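## Task

Scene 2: the same job in the gray crate. The slip sheet must lie flat on that crate's floor with the heat sink resting on it, fins up. Afterwards, every tool used must be returned to its original stand slot.

## Robot and tools

ROBOT. There is one arm, a six-joint FANUC CRX-5iA. Its base sits at (0, 0, 0.068) m in the scene frame and is tilted very slightly. The arm ends in a tool changer that can carry one of three tools kept in a stand: grip50 (two-finger gripper, 50 mm stroke), grip85 (two-finger gripper, 85 mm stroke) and cup (suction cup). Stand slots are 180 mm apart and numbered from 1 at the left, as seen from the open side of the forks. A loose object may sometimes be nudged by something outside the robot.

FRAMES. Scene frame: origin on the tabletop under the base, +z up, +y to the left when facing +x. The state line reports the changer face centre (end_effector_position, metres) and end_effector_quat_wxyz; these can be a few cm off. The face's z axis points away from the arm, and both grippers close along the face's x axis. Tool points, in mm from the face centre along the face axes: grip50 grip point (0,0,180); grip85 grip point (0,0,173) when closed, 13 mm closer when fully open (pads are 37.5 mm long); cup rim centre (0,0,175). A block sticks out about 96 mm on the face's -y side.

execute_actions. "actions" holds zero or one item. [] only reads the state, with images. {"rows": [...], "steps": n} runs n control steps of 1/30 s, where n is 9 to 15 (default 15); the last row is repeated if rows run out. {"steps": n} with no rows waits up to 300 steps, counted from the previous result. Each row has 14 numbers in [-1, 1]: dx, dy, dz, rx, ry, rz, lock, grip50_position, grip50_force_limit, grip50_speed, grip85_position, grip85_force_limit, grip85_speed, cup_suction. The first six are an offset, not a pose. They are measured from the Hand target as it stood when the action began, in that target's own axes, and every row counts from that same start, not from the row before. 1.0 stands for 0.6 m or 180 degrees; rx, ry, rz form a single rotation vector. The remaining eight are absolute settings. lock: positive locks, negative unlocks, 0 keeps the last command. grip50_position: +1 open (50 mm), pads meet near -0.65, -1 closes until stopped. grip85_position: +1 open (85 mm), pads meet near -0.8, -1 closes until stopped. force_limit and speed go from -1 (weakest or slowest, about 20 mm/s) to +1 (about 150 mm/s). For a gentle grip of about 30 N with grip85, set its force_limit and speed to -1 before closing; a fast close from a centimetre or more away grips at 200 N or more. cup_suction above 0.01 turns suction on. A 0 is a real command, so resend your last tool values to keep them. "cameras" picks which images come back (cam_head_left, cam_head_right, cam_wrist, or "all").

Each step, the commanded pose is clipped to within 70 mm and 16 degrees of where the face actually is, so large offsets take several actions. Results arrive 9 steps before an action ends, and those steps keep running while you reply. "Hand target" in the result is the reference for your next offsets.

move. "target" is one 14-number row, or up to 15 rows, all offsets from the same current Hand target; the robot follows a straight path. "speed" is in m/s, from 0.002 to 1 (default 0.25). "blend" is in metres and rounds corners between rows. "blocking": false returns early. Instead of a target you may give "station": "stand" with "slot", plus "approach": true or "over": true. The result adds a move: line: done (within 3 mm and 2 degrees), off_target, moving, held or fault, and limits=paced or held. done does not mean nothing was touched.

Other tools: wait (seconds, 0 to 10), stop (brakes a running move), zoom_image (camera plus region [x0,y0,x1,y1], at most 504x504 px), read_manual (licence text only) and finished_scene (scene 1 or 2), which ends and grades the scene.

TAKING A TOOL. Go to the slot's approach point, then the over point, then the seat. The face must sit on the plate within about 1 mm and 1 degree, with its -y axis toward the fork's open side. When plate_near reads 1, send lock +1 and wait for locked 1. The readings show n/a until the tool has started up; a gripper closes and then reopens by itself during this. To leave the stand, lift about 20 mm (10 to 30), slide at least 110 mm in face -y, then lift further. To return a tool, reverse that path; once in_stand reads 1, hold still, send lock -1 and wait for unlocked 1. Unlocking anywhere else is refused (unlock_refused reads 1).

READINGS. object_status: 0 moving, 1 stopped while opening, 2 stopped while closing (holding something), 3 at the target or pads together. To grip, keep the position at -1 and look for 2. grip50 opening is about (250 - grip50_position_measured) x 0.202 mm. grip85 counts: 78 is about 60 mm, 130 is 40 mm, 180 is 20 mm, 230 is closed. For the cup, put the whole 41 mm rim on a smooth flat area away from edges. cup_suction_measured near 1 means a good seal; cup_part_present switches at 0.50 (on) and 0.45 (off). Under vacuum the cup pulls its load up to 16 mm closer. To release, set the part down, switch suction off and rise 22 mm. Other result lines: Joint velocities ("within noise" means the arm is still), Flange force (N in face axes, noisy) and MOTOR HOT.

AVOID. A contact force of 150 N, or joint torque reaching its limit (142 N m for the first three joints, 35.6 N m for the wrist joints, a held load included), stops the arm for 10 s. The arm is stiff, so aiming even slightly past a firm contact can trip this. Approach surfaces slowly. Don't hold loads or stay stretched out for long, since overheating locks the brakes for 30 to 60 s or more. Avoid drops, slams and releasing moving parts, and never let anything end up off the table.

Each tool is called after "Request:" as name(argument=value, ...) on one line, values as JSON.

## Session

Request:
execute_actions(actions=[])

Scene clock: 0.00 s of 12600.00 s.
end_effector_position=(+0.0264, -0.3235, +0.2711) locked=0 unlocked=1 plate_near=0 in_stand=0 unlock_refused=0 tool_id=none grip50_position_measured=n/a grip50_object_status=n/a grip85_position_measured=n/a grip85_object_status=n/a cup_suction_measured=n/a cup_part_present=n/a end_effector_quat_wxyz=(-0.076, +0.815, +0.547, +0.173)
Joint positions: [-1.271 -0.043 -0.417 -0.278 -1.457 0.956]
Joint velocities: within noise
Flange force (N): no reading
Hand target: +0.0264, -0.3235, +0.2711; -0.076, +0.815, +0.547, +0.173

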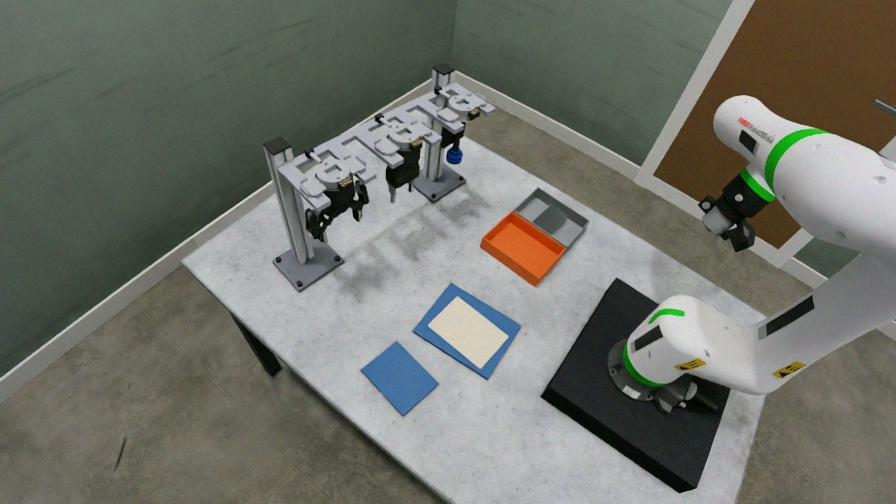

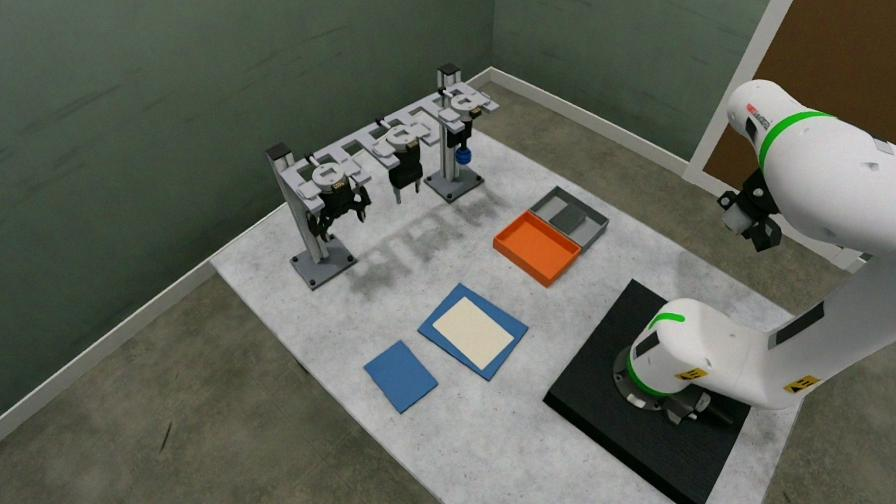

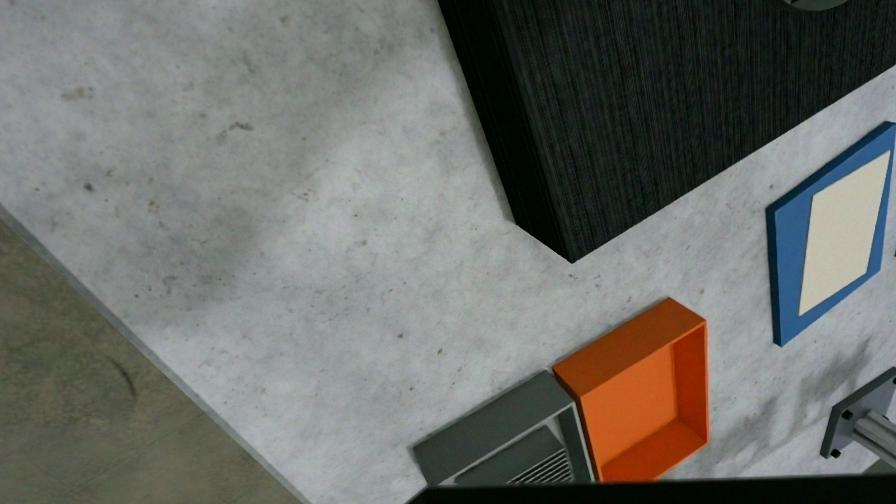

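Request:
move(target=[0.2973,0.4498,-0.0827,0.0442,-0.1135,-0.1222,0,1,-1,-1,1,-0.5,-1,0], speed=0.3, cameras=["cam_wrist"])

Request:
zoom_image(camera="cam_wrist", region=[220, 50, 670, 400])

Scene clock: 2.33 s of 12600.00 s.
end_effector_position=(+0.3252, -0.2897, +0.4000) locked=0 unlocked=1 plate_near=0 in_stand=0 unlock_refused=0 tool_id=none grip50_position_measured=n/a grip50_object_status=n/a grip85_position_measured=n/a grip85_object_status=n/a cup_suction_measured=n/a cup_part_present=n/a end_effector_quat_wxyz=(+0.000, +0.707, +0.707, +0.000)
Joint positions: [-0.411 -0.021 -0.138 0.005 -1.461 0.416]
Joint velocities: within noise
Flange force (N): [3.4 -0.3 0.5]
Hand target: +0.3253, -0.2897, +0.4001; +0.000, +0.707, +0.707, +0.000
Off the commanded pose: 0.000 m, 0 deg.
Kept back: nothing.
move: done
Images, in order (width x height): cam_wrist 896x504.

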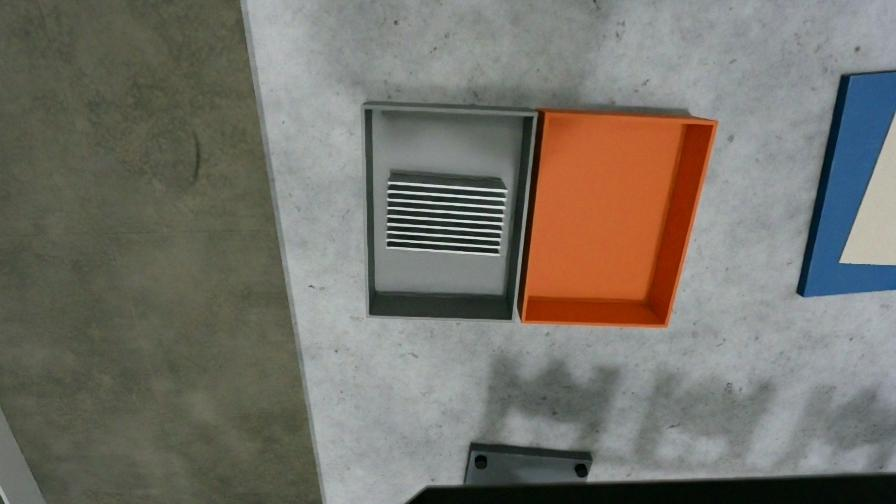

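Scaled by 1.120 from the camera's 896x504 image, which has a finer 1280x720 frame.

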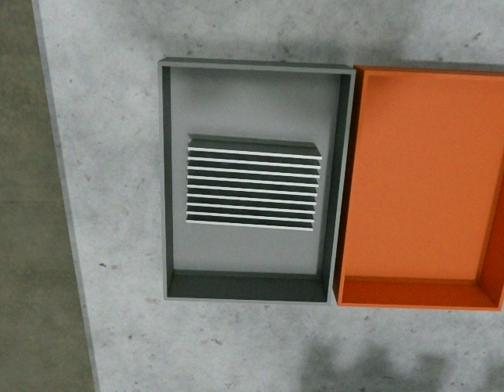

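Request:
move(target=[0.6667,-0.05,0,0,0,0,0,1,-1,-1,1,-0.5,-1,0], speed=0.3, cameras=["cam_wrist"])

Request:
zoom_image(camera="cam_wrist", region=[220, 50, 670, 400])

Scene clock: 4.77 s of 12600.00 s.
end_effector_position=(+0.2953, +0.1102, +0.4002) locked=0 unlocked=1 plate_near=0 in_stand=0 unlock_refused=0 tool_id=none grip50_position_measured=n/a grip50_object_status=n/a grip85_position_measured=n/a grip85_object_status=n/a cup_suction_measured=n/a cup_part_present=n/a end_effector_quat_wxyz=(+0.000, +0.707, +0.707, +0.000)
Joint positions: [0.78 -0.34 -0.4 -0.005 -1.518 -0.773]
Joint velocities: within noise
Flange force (N): [2.0 -7.5 2.2]
Hand target: +0.2953, +0.1103, +0.4002; +0.000, +0.707, +0.707, +0.000
Off the commanded pose: 0.000 m, 0 deg.
Kept back: nothing.
move: done; limits=paced
Images, in order (width x height): cam_wrist 896x504.

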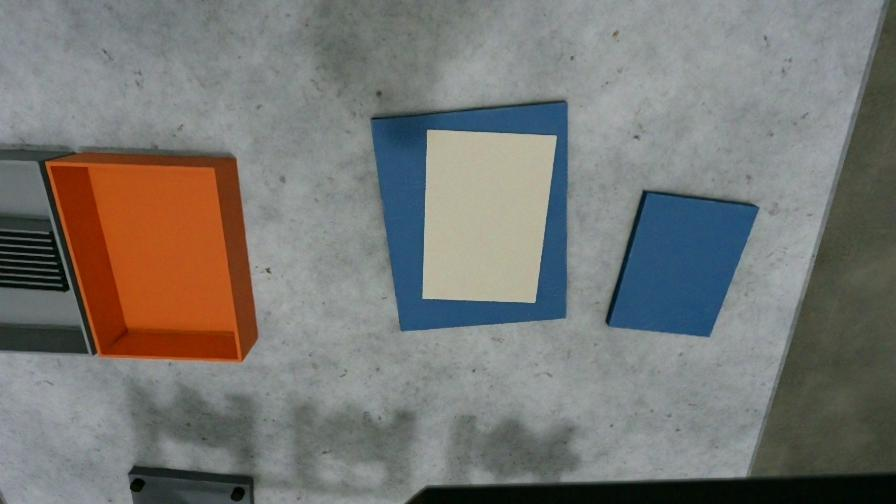

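Scaled by 1.120 from the camera's 896x504 image, which has a finer 1280x720 frame.

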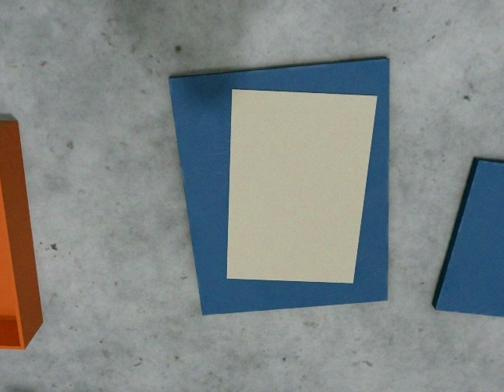

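Request:
move(station="stand", slot=1, approach=true, cameras=[])

Request:
move(station="stand", slot=1, over=true, speed=0.15, cameras=[])

Request:
move(station="stand", slot=1, speed=0.02, cameras=[])

Request:
move(target=[0,0,0,0,0,0,1,1,-1,-1,1,-0.5,-1,0], cameras=[])

Request:
wait(seconds=3, cameras=[])

Scene clock: 8.37 s of 12600.00 s.
end_effector_position=(+0.5587, +0.2217, +0.3840) locked=0 unlocked=1 plate_near=0 in_stand=0 unlock_refused=0 tool_id=none grip50_position_measured=n/a grip50_object_status=n/a grip85_position_measured=n/a grip85_object_status=n/a cup_suction_measured=n/a cup_part_present=n/a end_effector_quat_wxyz=(-0.001, +0.755, +0.655, +0.001)
Joint positions: [0.599 0.409 0.328 -0.004 -1.497 -0.734]
Joint velocities: [-0.001 0.004 0.006 -0.001 -0.002 0.002]
Flange force (N): [-2.4 -8.5 2.0]
Hand target: +0.5588, +0.2218, +0.3840; -0.001, +0.755, +0.655, +0.001
Off the commanded pose: 0.000 m, 0 deg.
Kept back: nothing.
move: done; to station stand, slot 1, approach point
No camera images: "cameras" was empty.

Scene clock: 9.83 s of 12600.00 s.
end_effector_position=(+0.6973, +0.2024, +0.3847) locked=0 unlocked=1 plate_near=0 in_stand=0 unlock_refused=0 tool_id=none grip50_position_measured=n/a grip50_object_status=n/a grip85_position_measured=n/a grip85_object_status=n/a cup_suction_measured=n/a cup_part_present=n/a end_effector_quat_wxyz=(+0.000, +0.755, +0.655, +0.002)
Joint positions: [0.467 0.793 0.917 -0.003 -1.701 -0.602]
Joint velocities: [-0.001 0.007 0.013 -0.001 -0.009 0.002]
Flange force (N): no reading
Hand target: +0.6974, +0.2025, +0.3847; +0.000, +0.755, +0.655, +0.001
Off the commanded pose: 0.000 m, 0 deg.
Kept back: nothing.
move: done; to station stand, slot 1, over the seat
No camera images: "cameras" was empty.

Scene clock: 11.20 s of 12600.00 s.
end_effector_position=(+0.6975, +0.2025, +0.3630) locked=0 unlocked=1 plate_near=1 in_stand=1 unlock_refused=0 tool_id=none grip50_position_measured=n/a grip50_object_status=n/a grip85_position_measured=n/a grip85_object_status=n/a cup_suction_measured=n/a cup_part_present=n/a end_effector_quat_wxyz=(+0.000, +0.755, +0.655, +0.002)
Joint positions: [0.467 0.785 0.853 -0.003 -1.645 -0.602]
Joint velocities: within noise
Flange force (N): [-2.0 -12.3 -7.0]
Hand target: +0.6975, +0.2025, +0.3627; +0.000, +0.755, +0.655, +0.001
Off the commanded pose: 0.000 m, 0 deg.
Kept back: nothing.
move: done; to station stand, slot 1
No camera images: "cameras" was empty.

Scene clock: 11.70 s of 12600.00 s.
end_effector_position=(+0.6975, +0.2025, +0.3628) locked=0 unlocked=0 plate_near=1 in_stand=1 unlock_refused=0 tool_id=none grip50_position_measured=n/a grip50_object_status=n/a grip85_position_measured=n/a grip85_object_status=n/a cup_suction_measured=n/a cup_part_present=n/a end_effector_quat_wxyz=(+0.000, +0.755, +0.655, +0.002)
Joint positions: [0.467 0.785 0.853 -0.003 -1.645 -0.602]
Joint velocities: within noise
Flange force (N): [-0.4 -12.4 -16.8]
Hand target: +0.6975, +0.2025, +0.3627; +0.000, +0.755, +0.655, +0.001
Off the commanded pose: 0.000 m, 0 deg.
Kept back: nothing.
move: done
No camera images: "cameras" was empty.

Scene clock: 14.70 s of 12600.00 s.
end_effector_position=(+0.6975, +0.2025, +0.3627) locked=1 unlocked=0 plate_near=1 in_stand=1 unlock_refused=0 tool_id=grip85 grip50_position_measured=n/a grip50_object_status=n/a grip85_position_measured=n/a grip85_object_status=n/a cup_suction_measured=n/a cup_part_present=n/a end_effector_quat_wxyz=(+0.000, +0.755, +0.655, +0.001)
Joint positions: [0.467 0.785 0.853 -0.003 -1.645 -0.602]
Joint velocities: within noise
Flange force (N): [-3.4 -13.8 -34.9]
Hand target: +0.6975, +0.2025, +0.3627; +0.000, +0.755, +0.655, +0.001
Off the commanded pose: 0.000 m, 0 deg.
Steps of this call (1-90: nothing new was sent). Readings (end_effector_position | what the end effector reports):
1: (+0.6975, +0.2025, +0.3628) | locked=0 unlocked=0 plate_near=1 in_stand=1 unlock_refused=0 tool_id=none grip50_position_measured=n/a grip50_object_status=n/a grip85_position_measured=n/a grip85_object_status=n/a cup_suction_measured=n/a cup_part_present=n/a
2: (+0.6975, +0.2025, +0.3628) | locked=0 unlocked=0 plate_near=1 in_stand=1 unlock_refused=0 tool_id=none grip50_position_measured=n/a grip50_object_status=n/a grip85_position_measured=n/a grip85_object_status=n/a cup_suction_measured=n/a cup_part_present=n/a
4: (+0.6975, +0.2025, +0.3628) | locked=0 unlocked=0 plate_near=1 in_stand=1 unlock_refused=0 tool_id=none grip50_position_measured=n/a grip50_object_status=n/a grip85_position_measured=n/a grip85_object_status=n/a cup_suction_measured=n/a cup_part_present=n/a
8: (+0.6975, +0.2025, +0.3628) | locked=0 unlocked=0 plate_near=1 in_stand=1 unlock_refused=0 tool_id=none grip50_position_measured=n/a grip50_object_status=n/a grip85_position_measured=n/a grip85_object_status=n/a cup_suction_measured=n/a cup_part_present=n/a
90: the state above
No camera images: "cameras" was empty.

Request:
move(station="stand", slot=1, over=true, speed=0.06, cameras=[])

Request:
move(station="stand", slot=1, approach=true, speed=0.2, cameras=[])

Request:
move(target=[-0.8997,-0.1612,0.14,0,0,0.4744,0,1,-1,-1,1,-0.5,-1,0])

Scene clock: 16.13 s of 12600.00 s.
end_effector_position=(+0.6974, +0.2025, +0.3846) locked=1 unlocked=0 plate_near=1 in_stand=0 unlock_refused=0 tool_id=grip85 grip50_position_measured=n/a grip50_object_status=n/a grip85_position_measured=3 grip85_object_status=3 cup_suction_measured=n/a cup_part_present=n/a end_effector_quat_wxyz=(+0.000, +0.755, +0.655, +0.001)
Joint positions: [0.467 0.794 0.918 -0.003 -1.702 -0.602]
Joint velocities: [-0.001 0.001 0.005 0 -0.002 -0.001]
Flange force (N): no reading
Hand target: +0.6974, +0.2025, +0.3847; +0.000, +0.755, +0.655, +0.001
Off the commanded pose: 0.000 m, 0 deg.
Kept back: nothing.
move: done; to station stand, slot 1, over the seat
No camera images: "cameras" was empty.

Scene clock: 17.37 s of 12600.00 s.
end_effector_position=(+0.5589, +0.2218, +0.3840) locked=1 unlocked=0 plate_near=1 in_stand=0 unlock_refused=0 tool_id=grip85 grip50_position_measured=n/a grip50_object_status=n/a grip85_position_measured=3 grip85_object_status=3 cup_suction_measured=n/a cup_part_present=n/a end_effector_quat_wxyz=(-0.001, +0.755, +0.655, +0.001)
Joint positions: [0.599 0.409 0.329 -0.005 -1.497 -0.733]
Joint velocities: [0.001 -0.003 -0.005 0.001 0.002 -0.004]
Flange force (N): [-3.1 -5.2 1.6]
Hand target: +0.5588, +0.2218, +0.3840; -0.001, +0.755, +0.655, +0.001
Off the commanded pose: 0.000 m, 0 deg.
Kept back: nothing.
move: done; to station stand, slot 1, approach point
No camera images: "cameras" was empty.

Scene clock: 20.83 s of 12600.00 s.
end_effector_position=(+0.3871, -0.2987, +0.2986) locked=1 unlocked=0 plate_near=1 in_stand=0 unlock_refused=0 tool_id=grip85 grip50_position_measured=n/a grip50_object_status=n/a grip85_position_measured=3 grip85_object_status=3 cup_suction_measured=n/a cup_part_present=n/a end_effector_quat_wxyz=(-0.001, +1.000, -0.030, +0.001)
Joint positions: [-0.377 0.17 -0.176 0.003 -1.232 -1.249]
Joint velocities: within noise
Flange force (N): [-4.9 -4.5 1.6]
Hand target: +0.3871, -0.2988, +0.2986; -0.001, +1.000, -0.030, +0.001
Off the commanded pose: 0.000 m, 0 deg.
Kept back: nothing.
move: done

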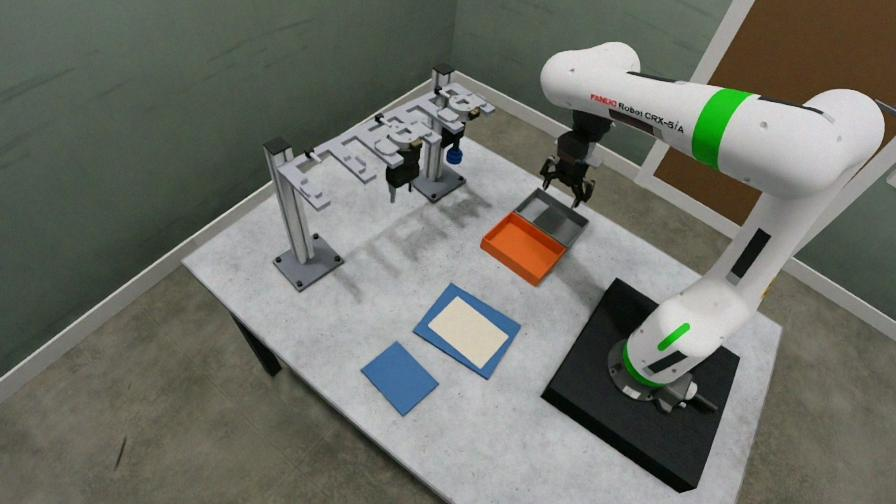

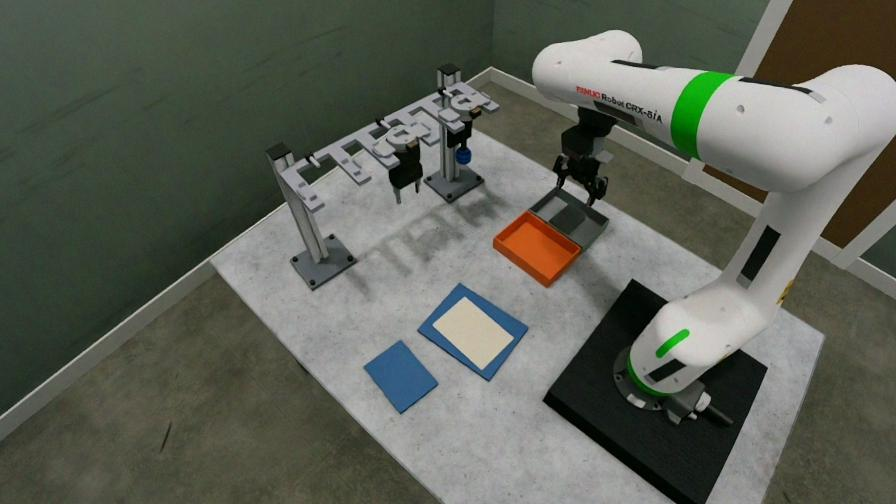

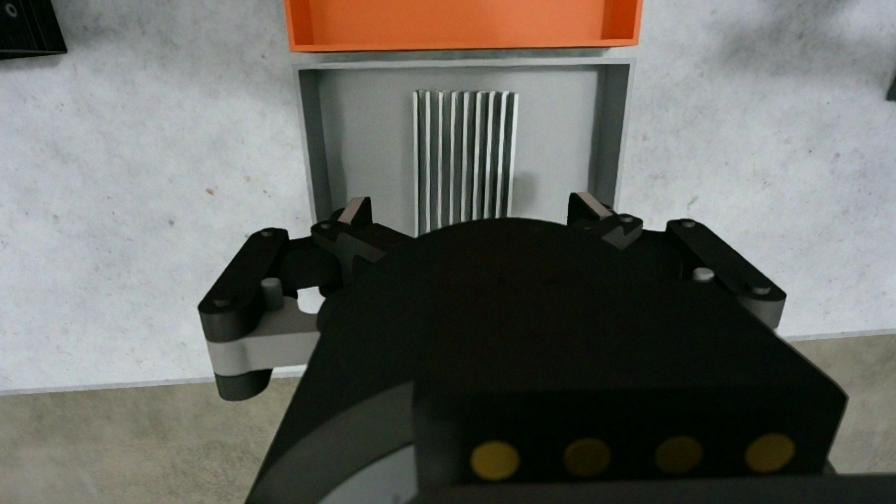

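Request:
move(target=[0,0,0.16,0,0,0,0,1,-1,-1,1,-0.5,-1,0], speed=0.1)

Request:
zoom_image(camera="cam_head_left", region=[480, 140, 620, 280])

Scene clock: 22.47 s of 12600.00 s.
end_effector_position=(+0.3872, -0.2986, +0.2027) locked=1 unlocked=0 plate_near=1 in_stand=0 unlock_refused=0 tool_id=grip85 grip50_position_measured=n/a grip50_object_status=n/a grip85_position_measured=3 grip85_object_status=3 cup_suction_measured=n/a cup_part_present=n/a end_effector_quat_wxyz=(-0.001, +1.000, -0.030, +0.001)
Joint positions: [-0.378 0.275 -0.296 0.004 -1.007 -1.249]
Joint velocities: within noise
Flange force (N): [-3.2 -4.9 -0.7]
Hand target: +0.3872, -0.2986, +0.2026; -0.001, +1.000, -0.030, +0.001
Off the commanded pose: 0.000 m, 0 deg.
Kept back: nothing.
move: done

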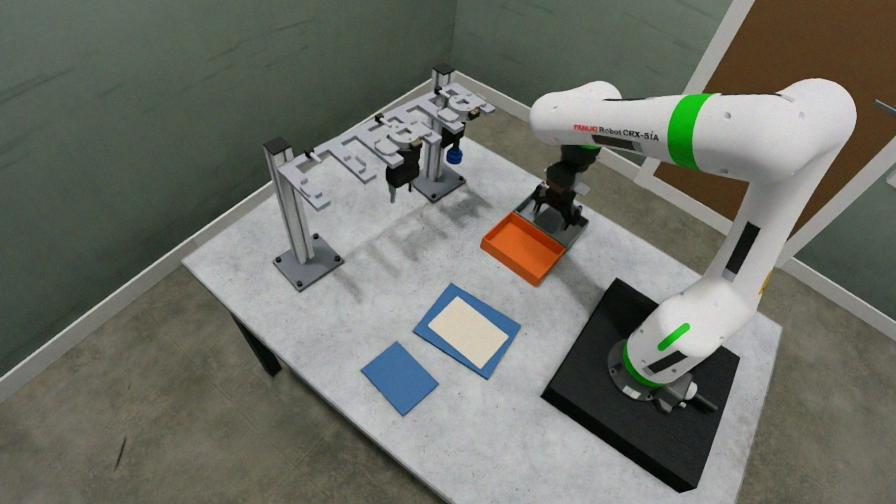

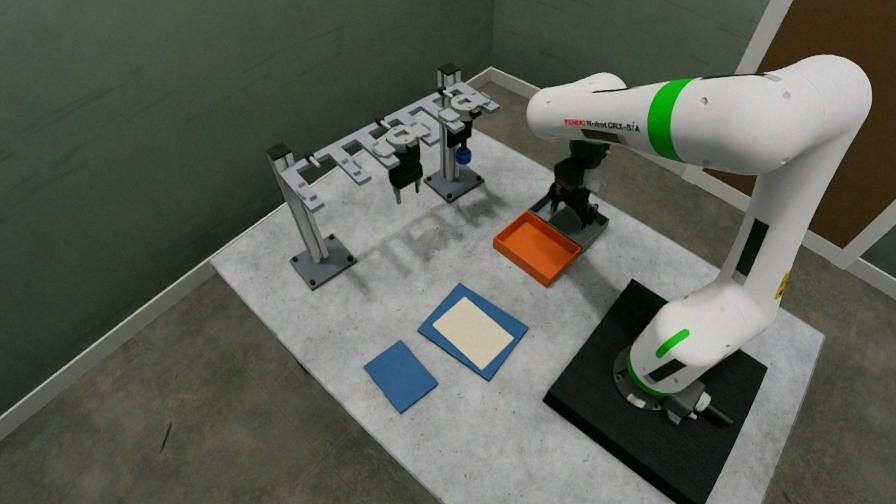

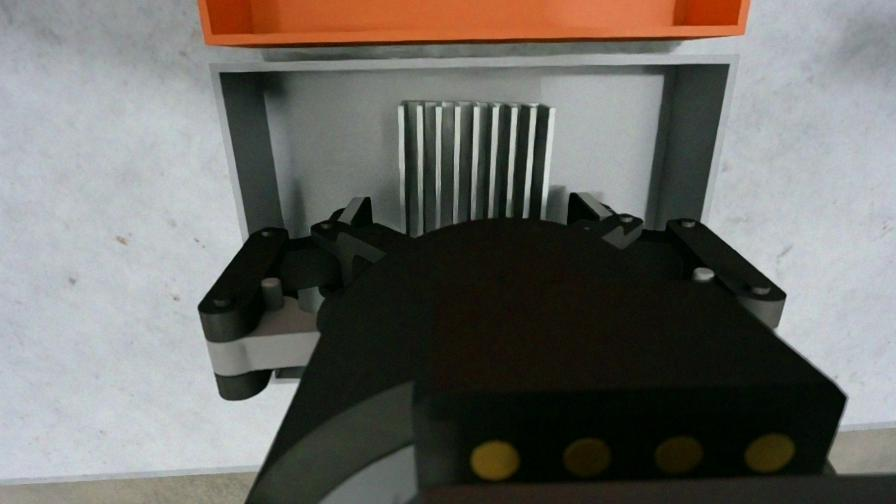

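Scaled by 3.600 from the camera's 896x504 image, which has a finer 1280x720 frame.

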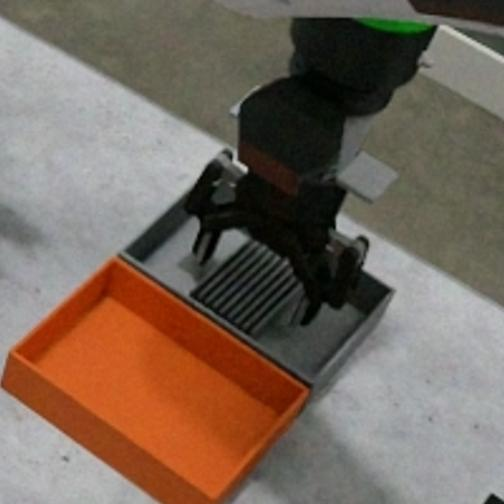

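Request:
move(target=[0.0025,0,0.0167,0,0,0,0,1,-1,-1,1,-0.5,-1,0], speed=0.03, cameras=[])

Request:
move(target=[0,0,0,0,0,0,0,1,-1,-1,-1,-0.5,-1,0], cameras=[])

Request:
move(target=[0,0,-0.16,0,0,0,0,1,-1,-1,-1,-0.5,-1,0], speed=0.08)

Scene clock: 23.53 s of 12600.00 s.
end_effector_position=(+0.3887, -0.2986, +0.1926) locked=1 unlocked=0 plate_near=1 in_stand=0 unlock_refused=0 tool_id=grip85 grip50_position_measured=n/a grip50_object_status=n/a grip85_position_measured=3 grip85_object_status=3 cup_suction_measured=n/a cup_part_present=n/a end_effector_quat_wxyz=(-0.001, +1.000, -0.031, +0.001)
Joint positions: [-0.377 0.292 -0.302 0.004 -0.985 -1.25]
Joint velocities: within noise
Flange force (N): [-4.6 -5.3 -1.5]
Hand target: +0.3887, -0.2986, +0.1926; -0.001, +1.000, -0.030, +0.001
Off the commanded pose: 0.000 m, 0 deg.
Kept back: nothing.
move: done
No camera images: "cameras" was empty.

Scene clock: 25.20 s of 12600.00 s.
end_effector_position=(+0.3887, -0.2987, +0.1926) locked=1 unlocked=0 plate_near=1 in_stand=0 unlock_refused=0 tool_id=grip85 grip50_position_measured=n/a grip50_object_status=n/a grip85_position_measured=77 grip85_object_status=0 cup_suction_measured=n/a cup_part_present=n/a end_effector_quat_wxyz=(-0.001, +1.000, -0.030, +0.000)
Joint positions: [-0.377 0.292 -0.302 0.004 -0.984 -1.25]
Joint velocities: within noise
Flange force (N): [-6.8 -8.7 -17.4]
Hand target: +0.3887, -0.2986, +0.1926; -0.001, +1.000, -0.030, +0.001
Off the commanded pose: 0.000 m, 0 deg.
Kept back: nothing.
move: done
No camera images: "cameras" was empty.

Scene clock: 26.77 s of 12600.00 s.
end_effector_position=(+0.3886, -0.2989, +0.2885) locked=1 unlocked=0 plate_near=1 in_stand=0 unlock_refused=0 tool_id=grip85 grip50_position_measured=n/a grip50_object_status=n/a grip85_position_measured=77 grip85_object_status=2 cup_suction_measured=n/a cup_part_present=n/a end_effector_quat_wxyz=(-0.001, +1.000, -0.030, +0.000)
Joint positions: [-0.377 0.182 -0.187 0.003 -1.209 -1.25]
Joint velocities: within noise
Flange force (N): [-1.8 -3.8 2.8]
Hand target: +0.3886, -0.2989, +0.2886; -0.001, +1.000, -0.030, +0.001
Off the commanded pose: 0.000 m, 0 deg.
Kept back: nothing.
move: done

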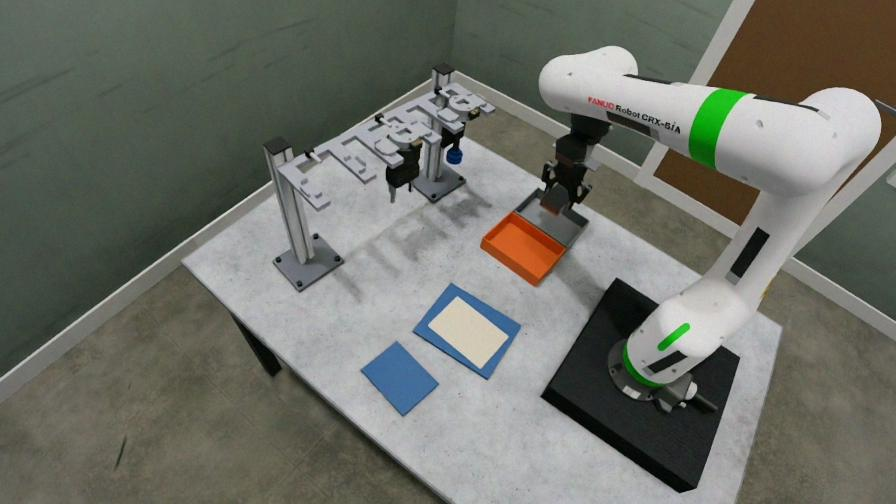

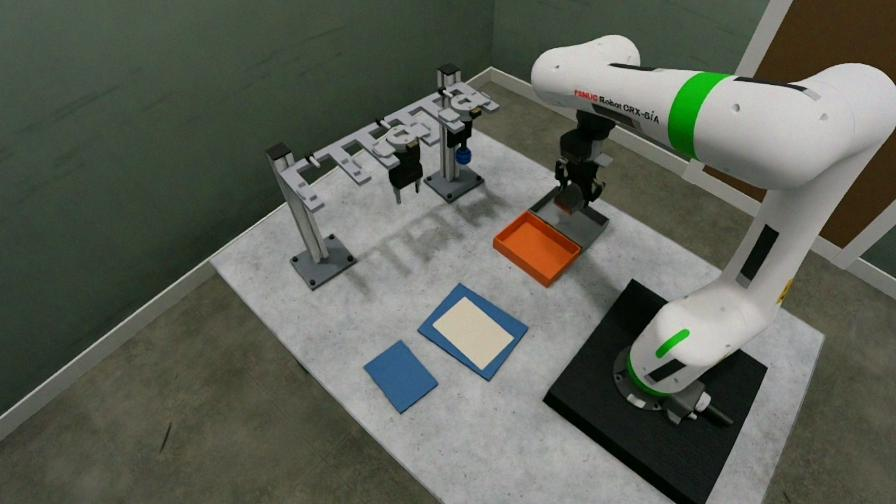

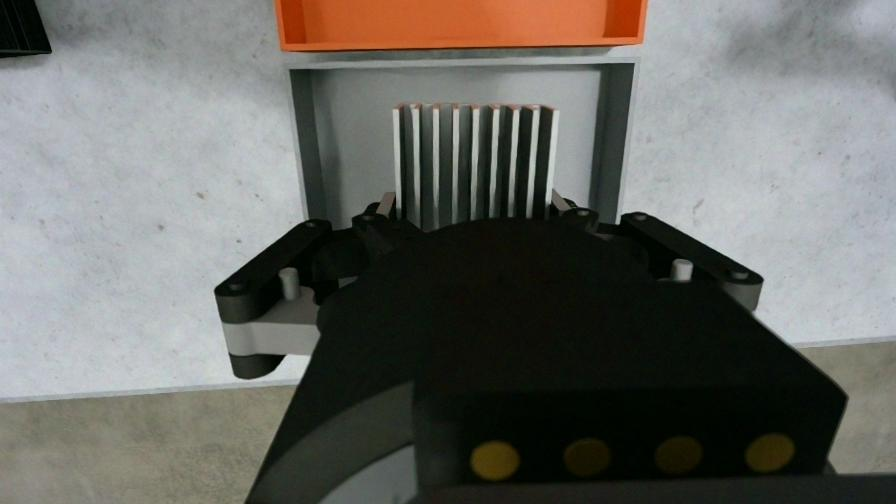

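Request:
move(target=[-0.2833,0,0,0,0,0,0,1,-1,-1,-1,-0.5,-1,0], speed=0.2, cameras=["cam_wrist"])

Request:
move(target=[0,0,0.1615,0,0,0,0,1,-1,-1,-1,-0.5,-1,0], speed=0.1, cameras=["cam_wrist"])

Request:
move(target=[0,0,0.0018,0,0,0,0,1,-1,-1,-1,-0.5,-1,0], speed=0.01, cameras=[])

Scene clock: 28.53 s of 12600.00 s.
end_effector_position=(+0.2190, -0.2885, +0.2884) locked=1 unlocked=0 plate_near=1 in_stand=0 unlock_refused=0 tool_id=grip85 grip50_position_measured=n/a grip50_object_status=n/a grip85_position_measured=77 grip85_object_status=2 cup_suction_measured=n/a cup_part_present=n/a end_effector_quat_wxyz=(-0.001, +1.000, -0.030, +0.000)
Joint positions: [-0.541 -0.149 -0.521 0.005 -1.206 -1.086]
Joint velocities: within noise
Flange force (N): [-0.6 -7.3 4.7]
Hand target: +0.2189, -0.2885, +0.2884; -0.001, +1.000, -0.030, +0.001
Off the commanded pose: 0.000 m, 0 deg.
Kept back: nothing.
move: done
Images, in order (width x height): cam_wrist 896x504.

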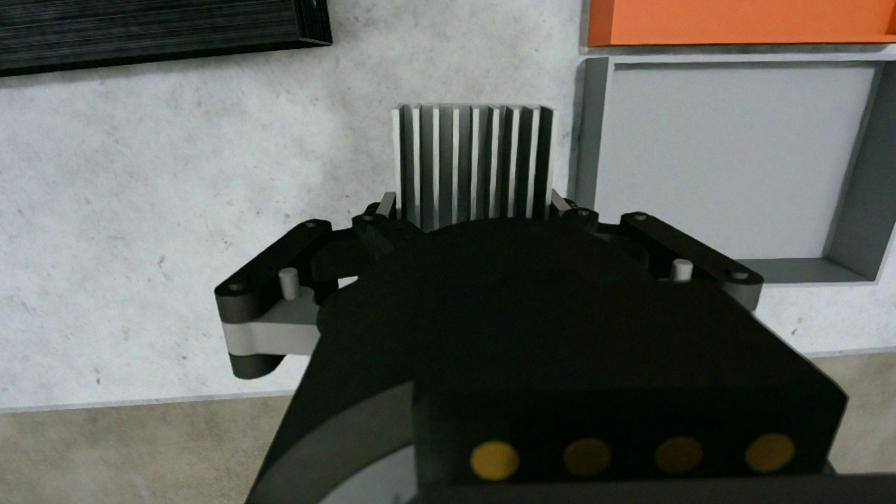

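Scene clock: 29.90 s of 12600.00 s.
end_effector_position=(+0.2190, -0.2883, +0.1916) locked=1 unlocked=0 plate_near=1 in_stand=0 unlock_refused=0 tool_id=grip85 grip50_position_measured=n/a grip50_object_status=n/a grip85_position_measured=77 grip85_object_status=2 cup_suction_measured=n/a cup_part_present=n/a end_effector_quat_wxyz=(-0.001, +1.000, -0.031, +0.001)
Joint positions: [-0.542 -0.013 -0.655 0.005 -0.936 -1.086]
Joint velocities: [-0.001 0.004 -0.001 0 0.008 -0.002]
Flange force (N): [-2.6 -6.9 1.0]
Hand target: +0.2190, -0.2883, +0.1915; -0.001, +1.000, -0.030, +0.001
Off the commanded pose: 0.000 m, 0 deg.
Kept back: nothing.
move: done
Images, in order (width x height): cam_wrist 896x504.

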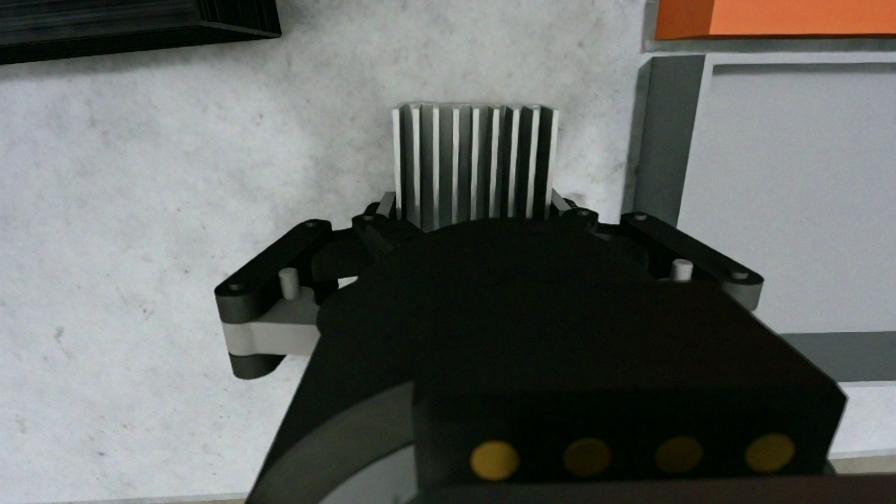

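Scene clock: 30.60 s of 12600.00 s.
end_effector_position=(+0.2190, -0.2883, +0.1904) locked=1 unlocked=0 plate_near=1 in_stand=0 unlock_refused=0 tool_id=grip85 grip50_position_measured=n/a grip50_object_status=n/a grip85_position_measured=77 grip85_object_status=2 cup_suction_measured=n/a cup_part_present=n/a end_effector_quat_wxyz=(-0.001, +1.000, -0.031, +0.001)
Joint positions: [-0.542 -0.011 -0.656 0.005 -0.932 -1.086]
Joint velocities: within noise
Flange force (N): [-2.3 -6.9 1.3]
Hand target: +0.2190, -0.2883, +0.1904; -0.001, +1.000, -0.030, +0.001
Off the commanded pose: 0.000 m, 0 deg.
Kept back: nothing.
move: done
No camera images: "cameras" was empty.

Request:
move(target=[0,0,0.0013,0,0,0,0,1,-1,-1,-1,-0.5,-1,0], speed=0.01, cameras=[])

Request:
move(target=[0,0,0.001,0,0,0,0,1,-1,-1,-1,-0.5,-1,0], speed=0.01, cameras=[])

Scene clock: 31.83 s of 12600.00 s.
end_effector_position=(+0.2190, -0.2883, +0.1897) locked=1 unlocked=0 plate_near=1 in_stand=0 unlock_refused=0 tool_id=grip85 grip50_position_measured=n/a grip50_object_status=n/a grip85_position_measured=77 grip85_object_status=2 cup_suction_measured=n/a cup_part_present=n/a end_effector_quat_wxyz=(-0.001, +1.000, -0.030, +0.001)
Joint positions: [-0.542 -0.009 -0.657 0.005 -0.93 -1.086]
Joint velocities: within noise
Flange force (N): [-2.2 -5.9 1.9]
Hand target: +0.2190, -0.2883, +0.1896; -0.001, +1.000, -0.030, +0.001
Off the commanded pose: 0.000 m, 0 deg.
Kept back: nothing.
move: done
No camera images: "cameras" was empty.

Scene clock: 32.53 s of 12600.00 s.
end_effector_position=(+0.2190, -0.2883, +0.1891) locked=1 unlocked=0 plate_near=1 in_stand=0 unlock_refused=0 tool_id=grip85 grip50_position_measured=n/a grip50_object_status=n/a grip85_position_measured=77 grip85_object_status=2 cup_suction_measured=n/a cup_part_present=n/a end_effector_quat_wxyz=(-0.001, +1.000, -0.030, +0.001)
Joint positions: [-0.542 -0.008 -0.658 0.005 -0.928 -1.086]
Joint velocities: within noise
Flange force (N): [-2.0 -7.5 -2.9]
Hand target: +0.2190, -0.2883, +0.1890; -0.001, +1.000, -0.030, +0.001
Off the commanded pose: 0.000 m, 0 deg.
Kept back: nothing.
move: done
No camera images: "cameras" was empty.


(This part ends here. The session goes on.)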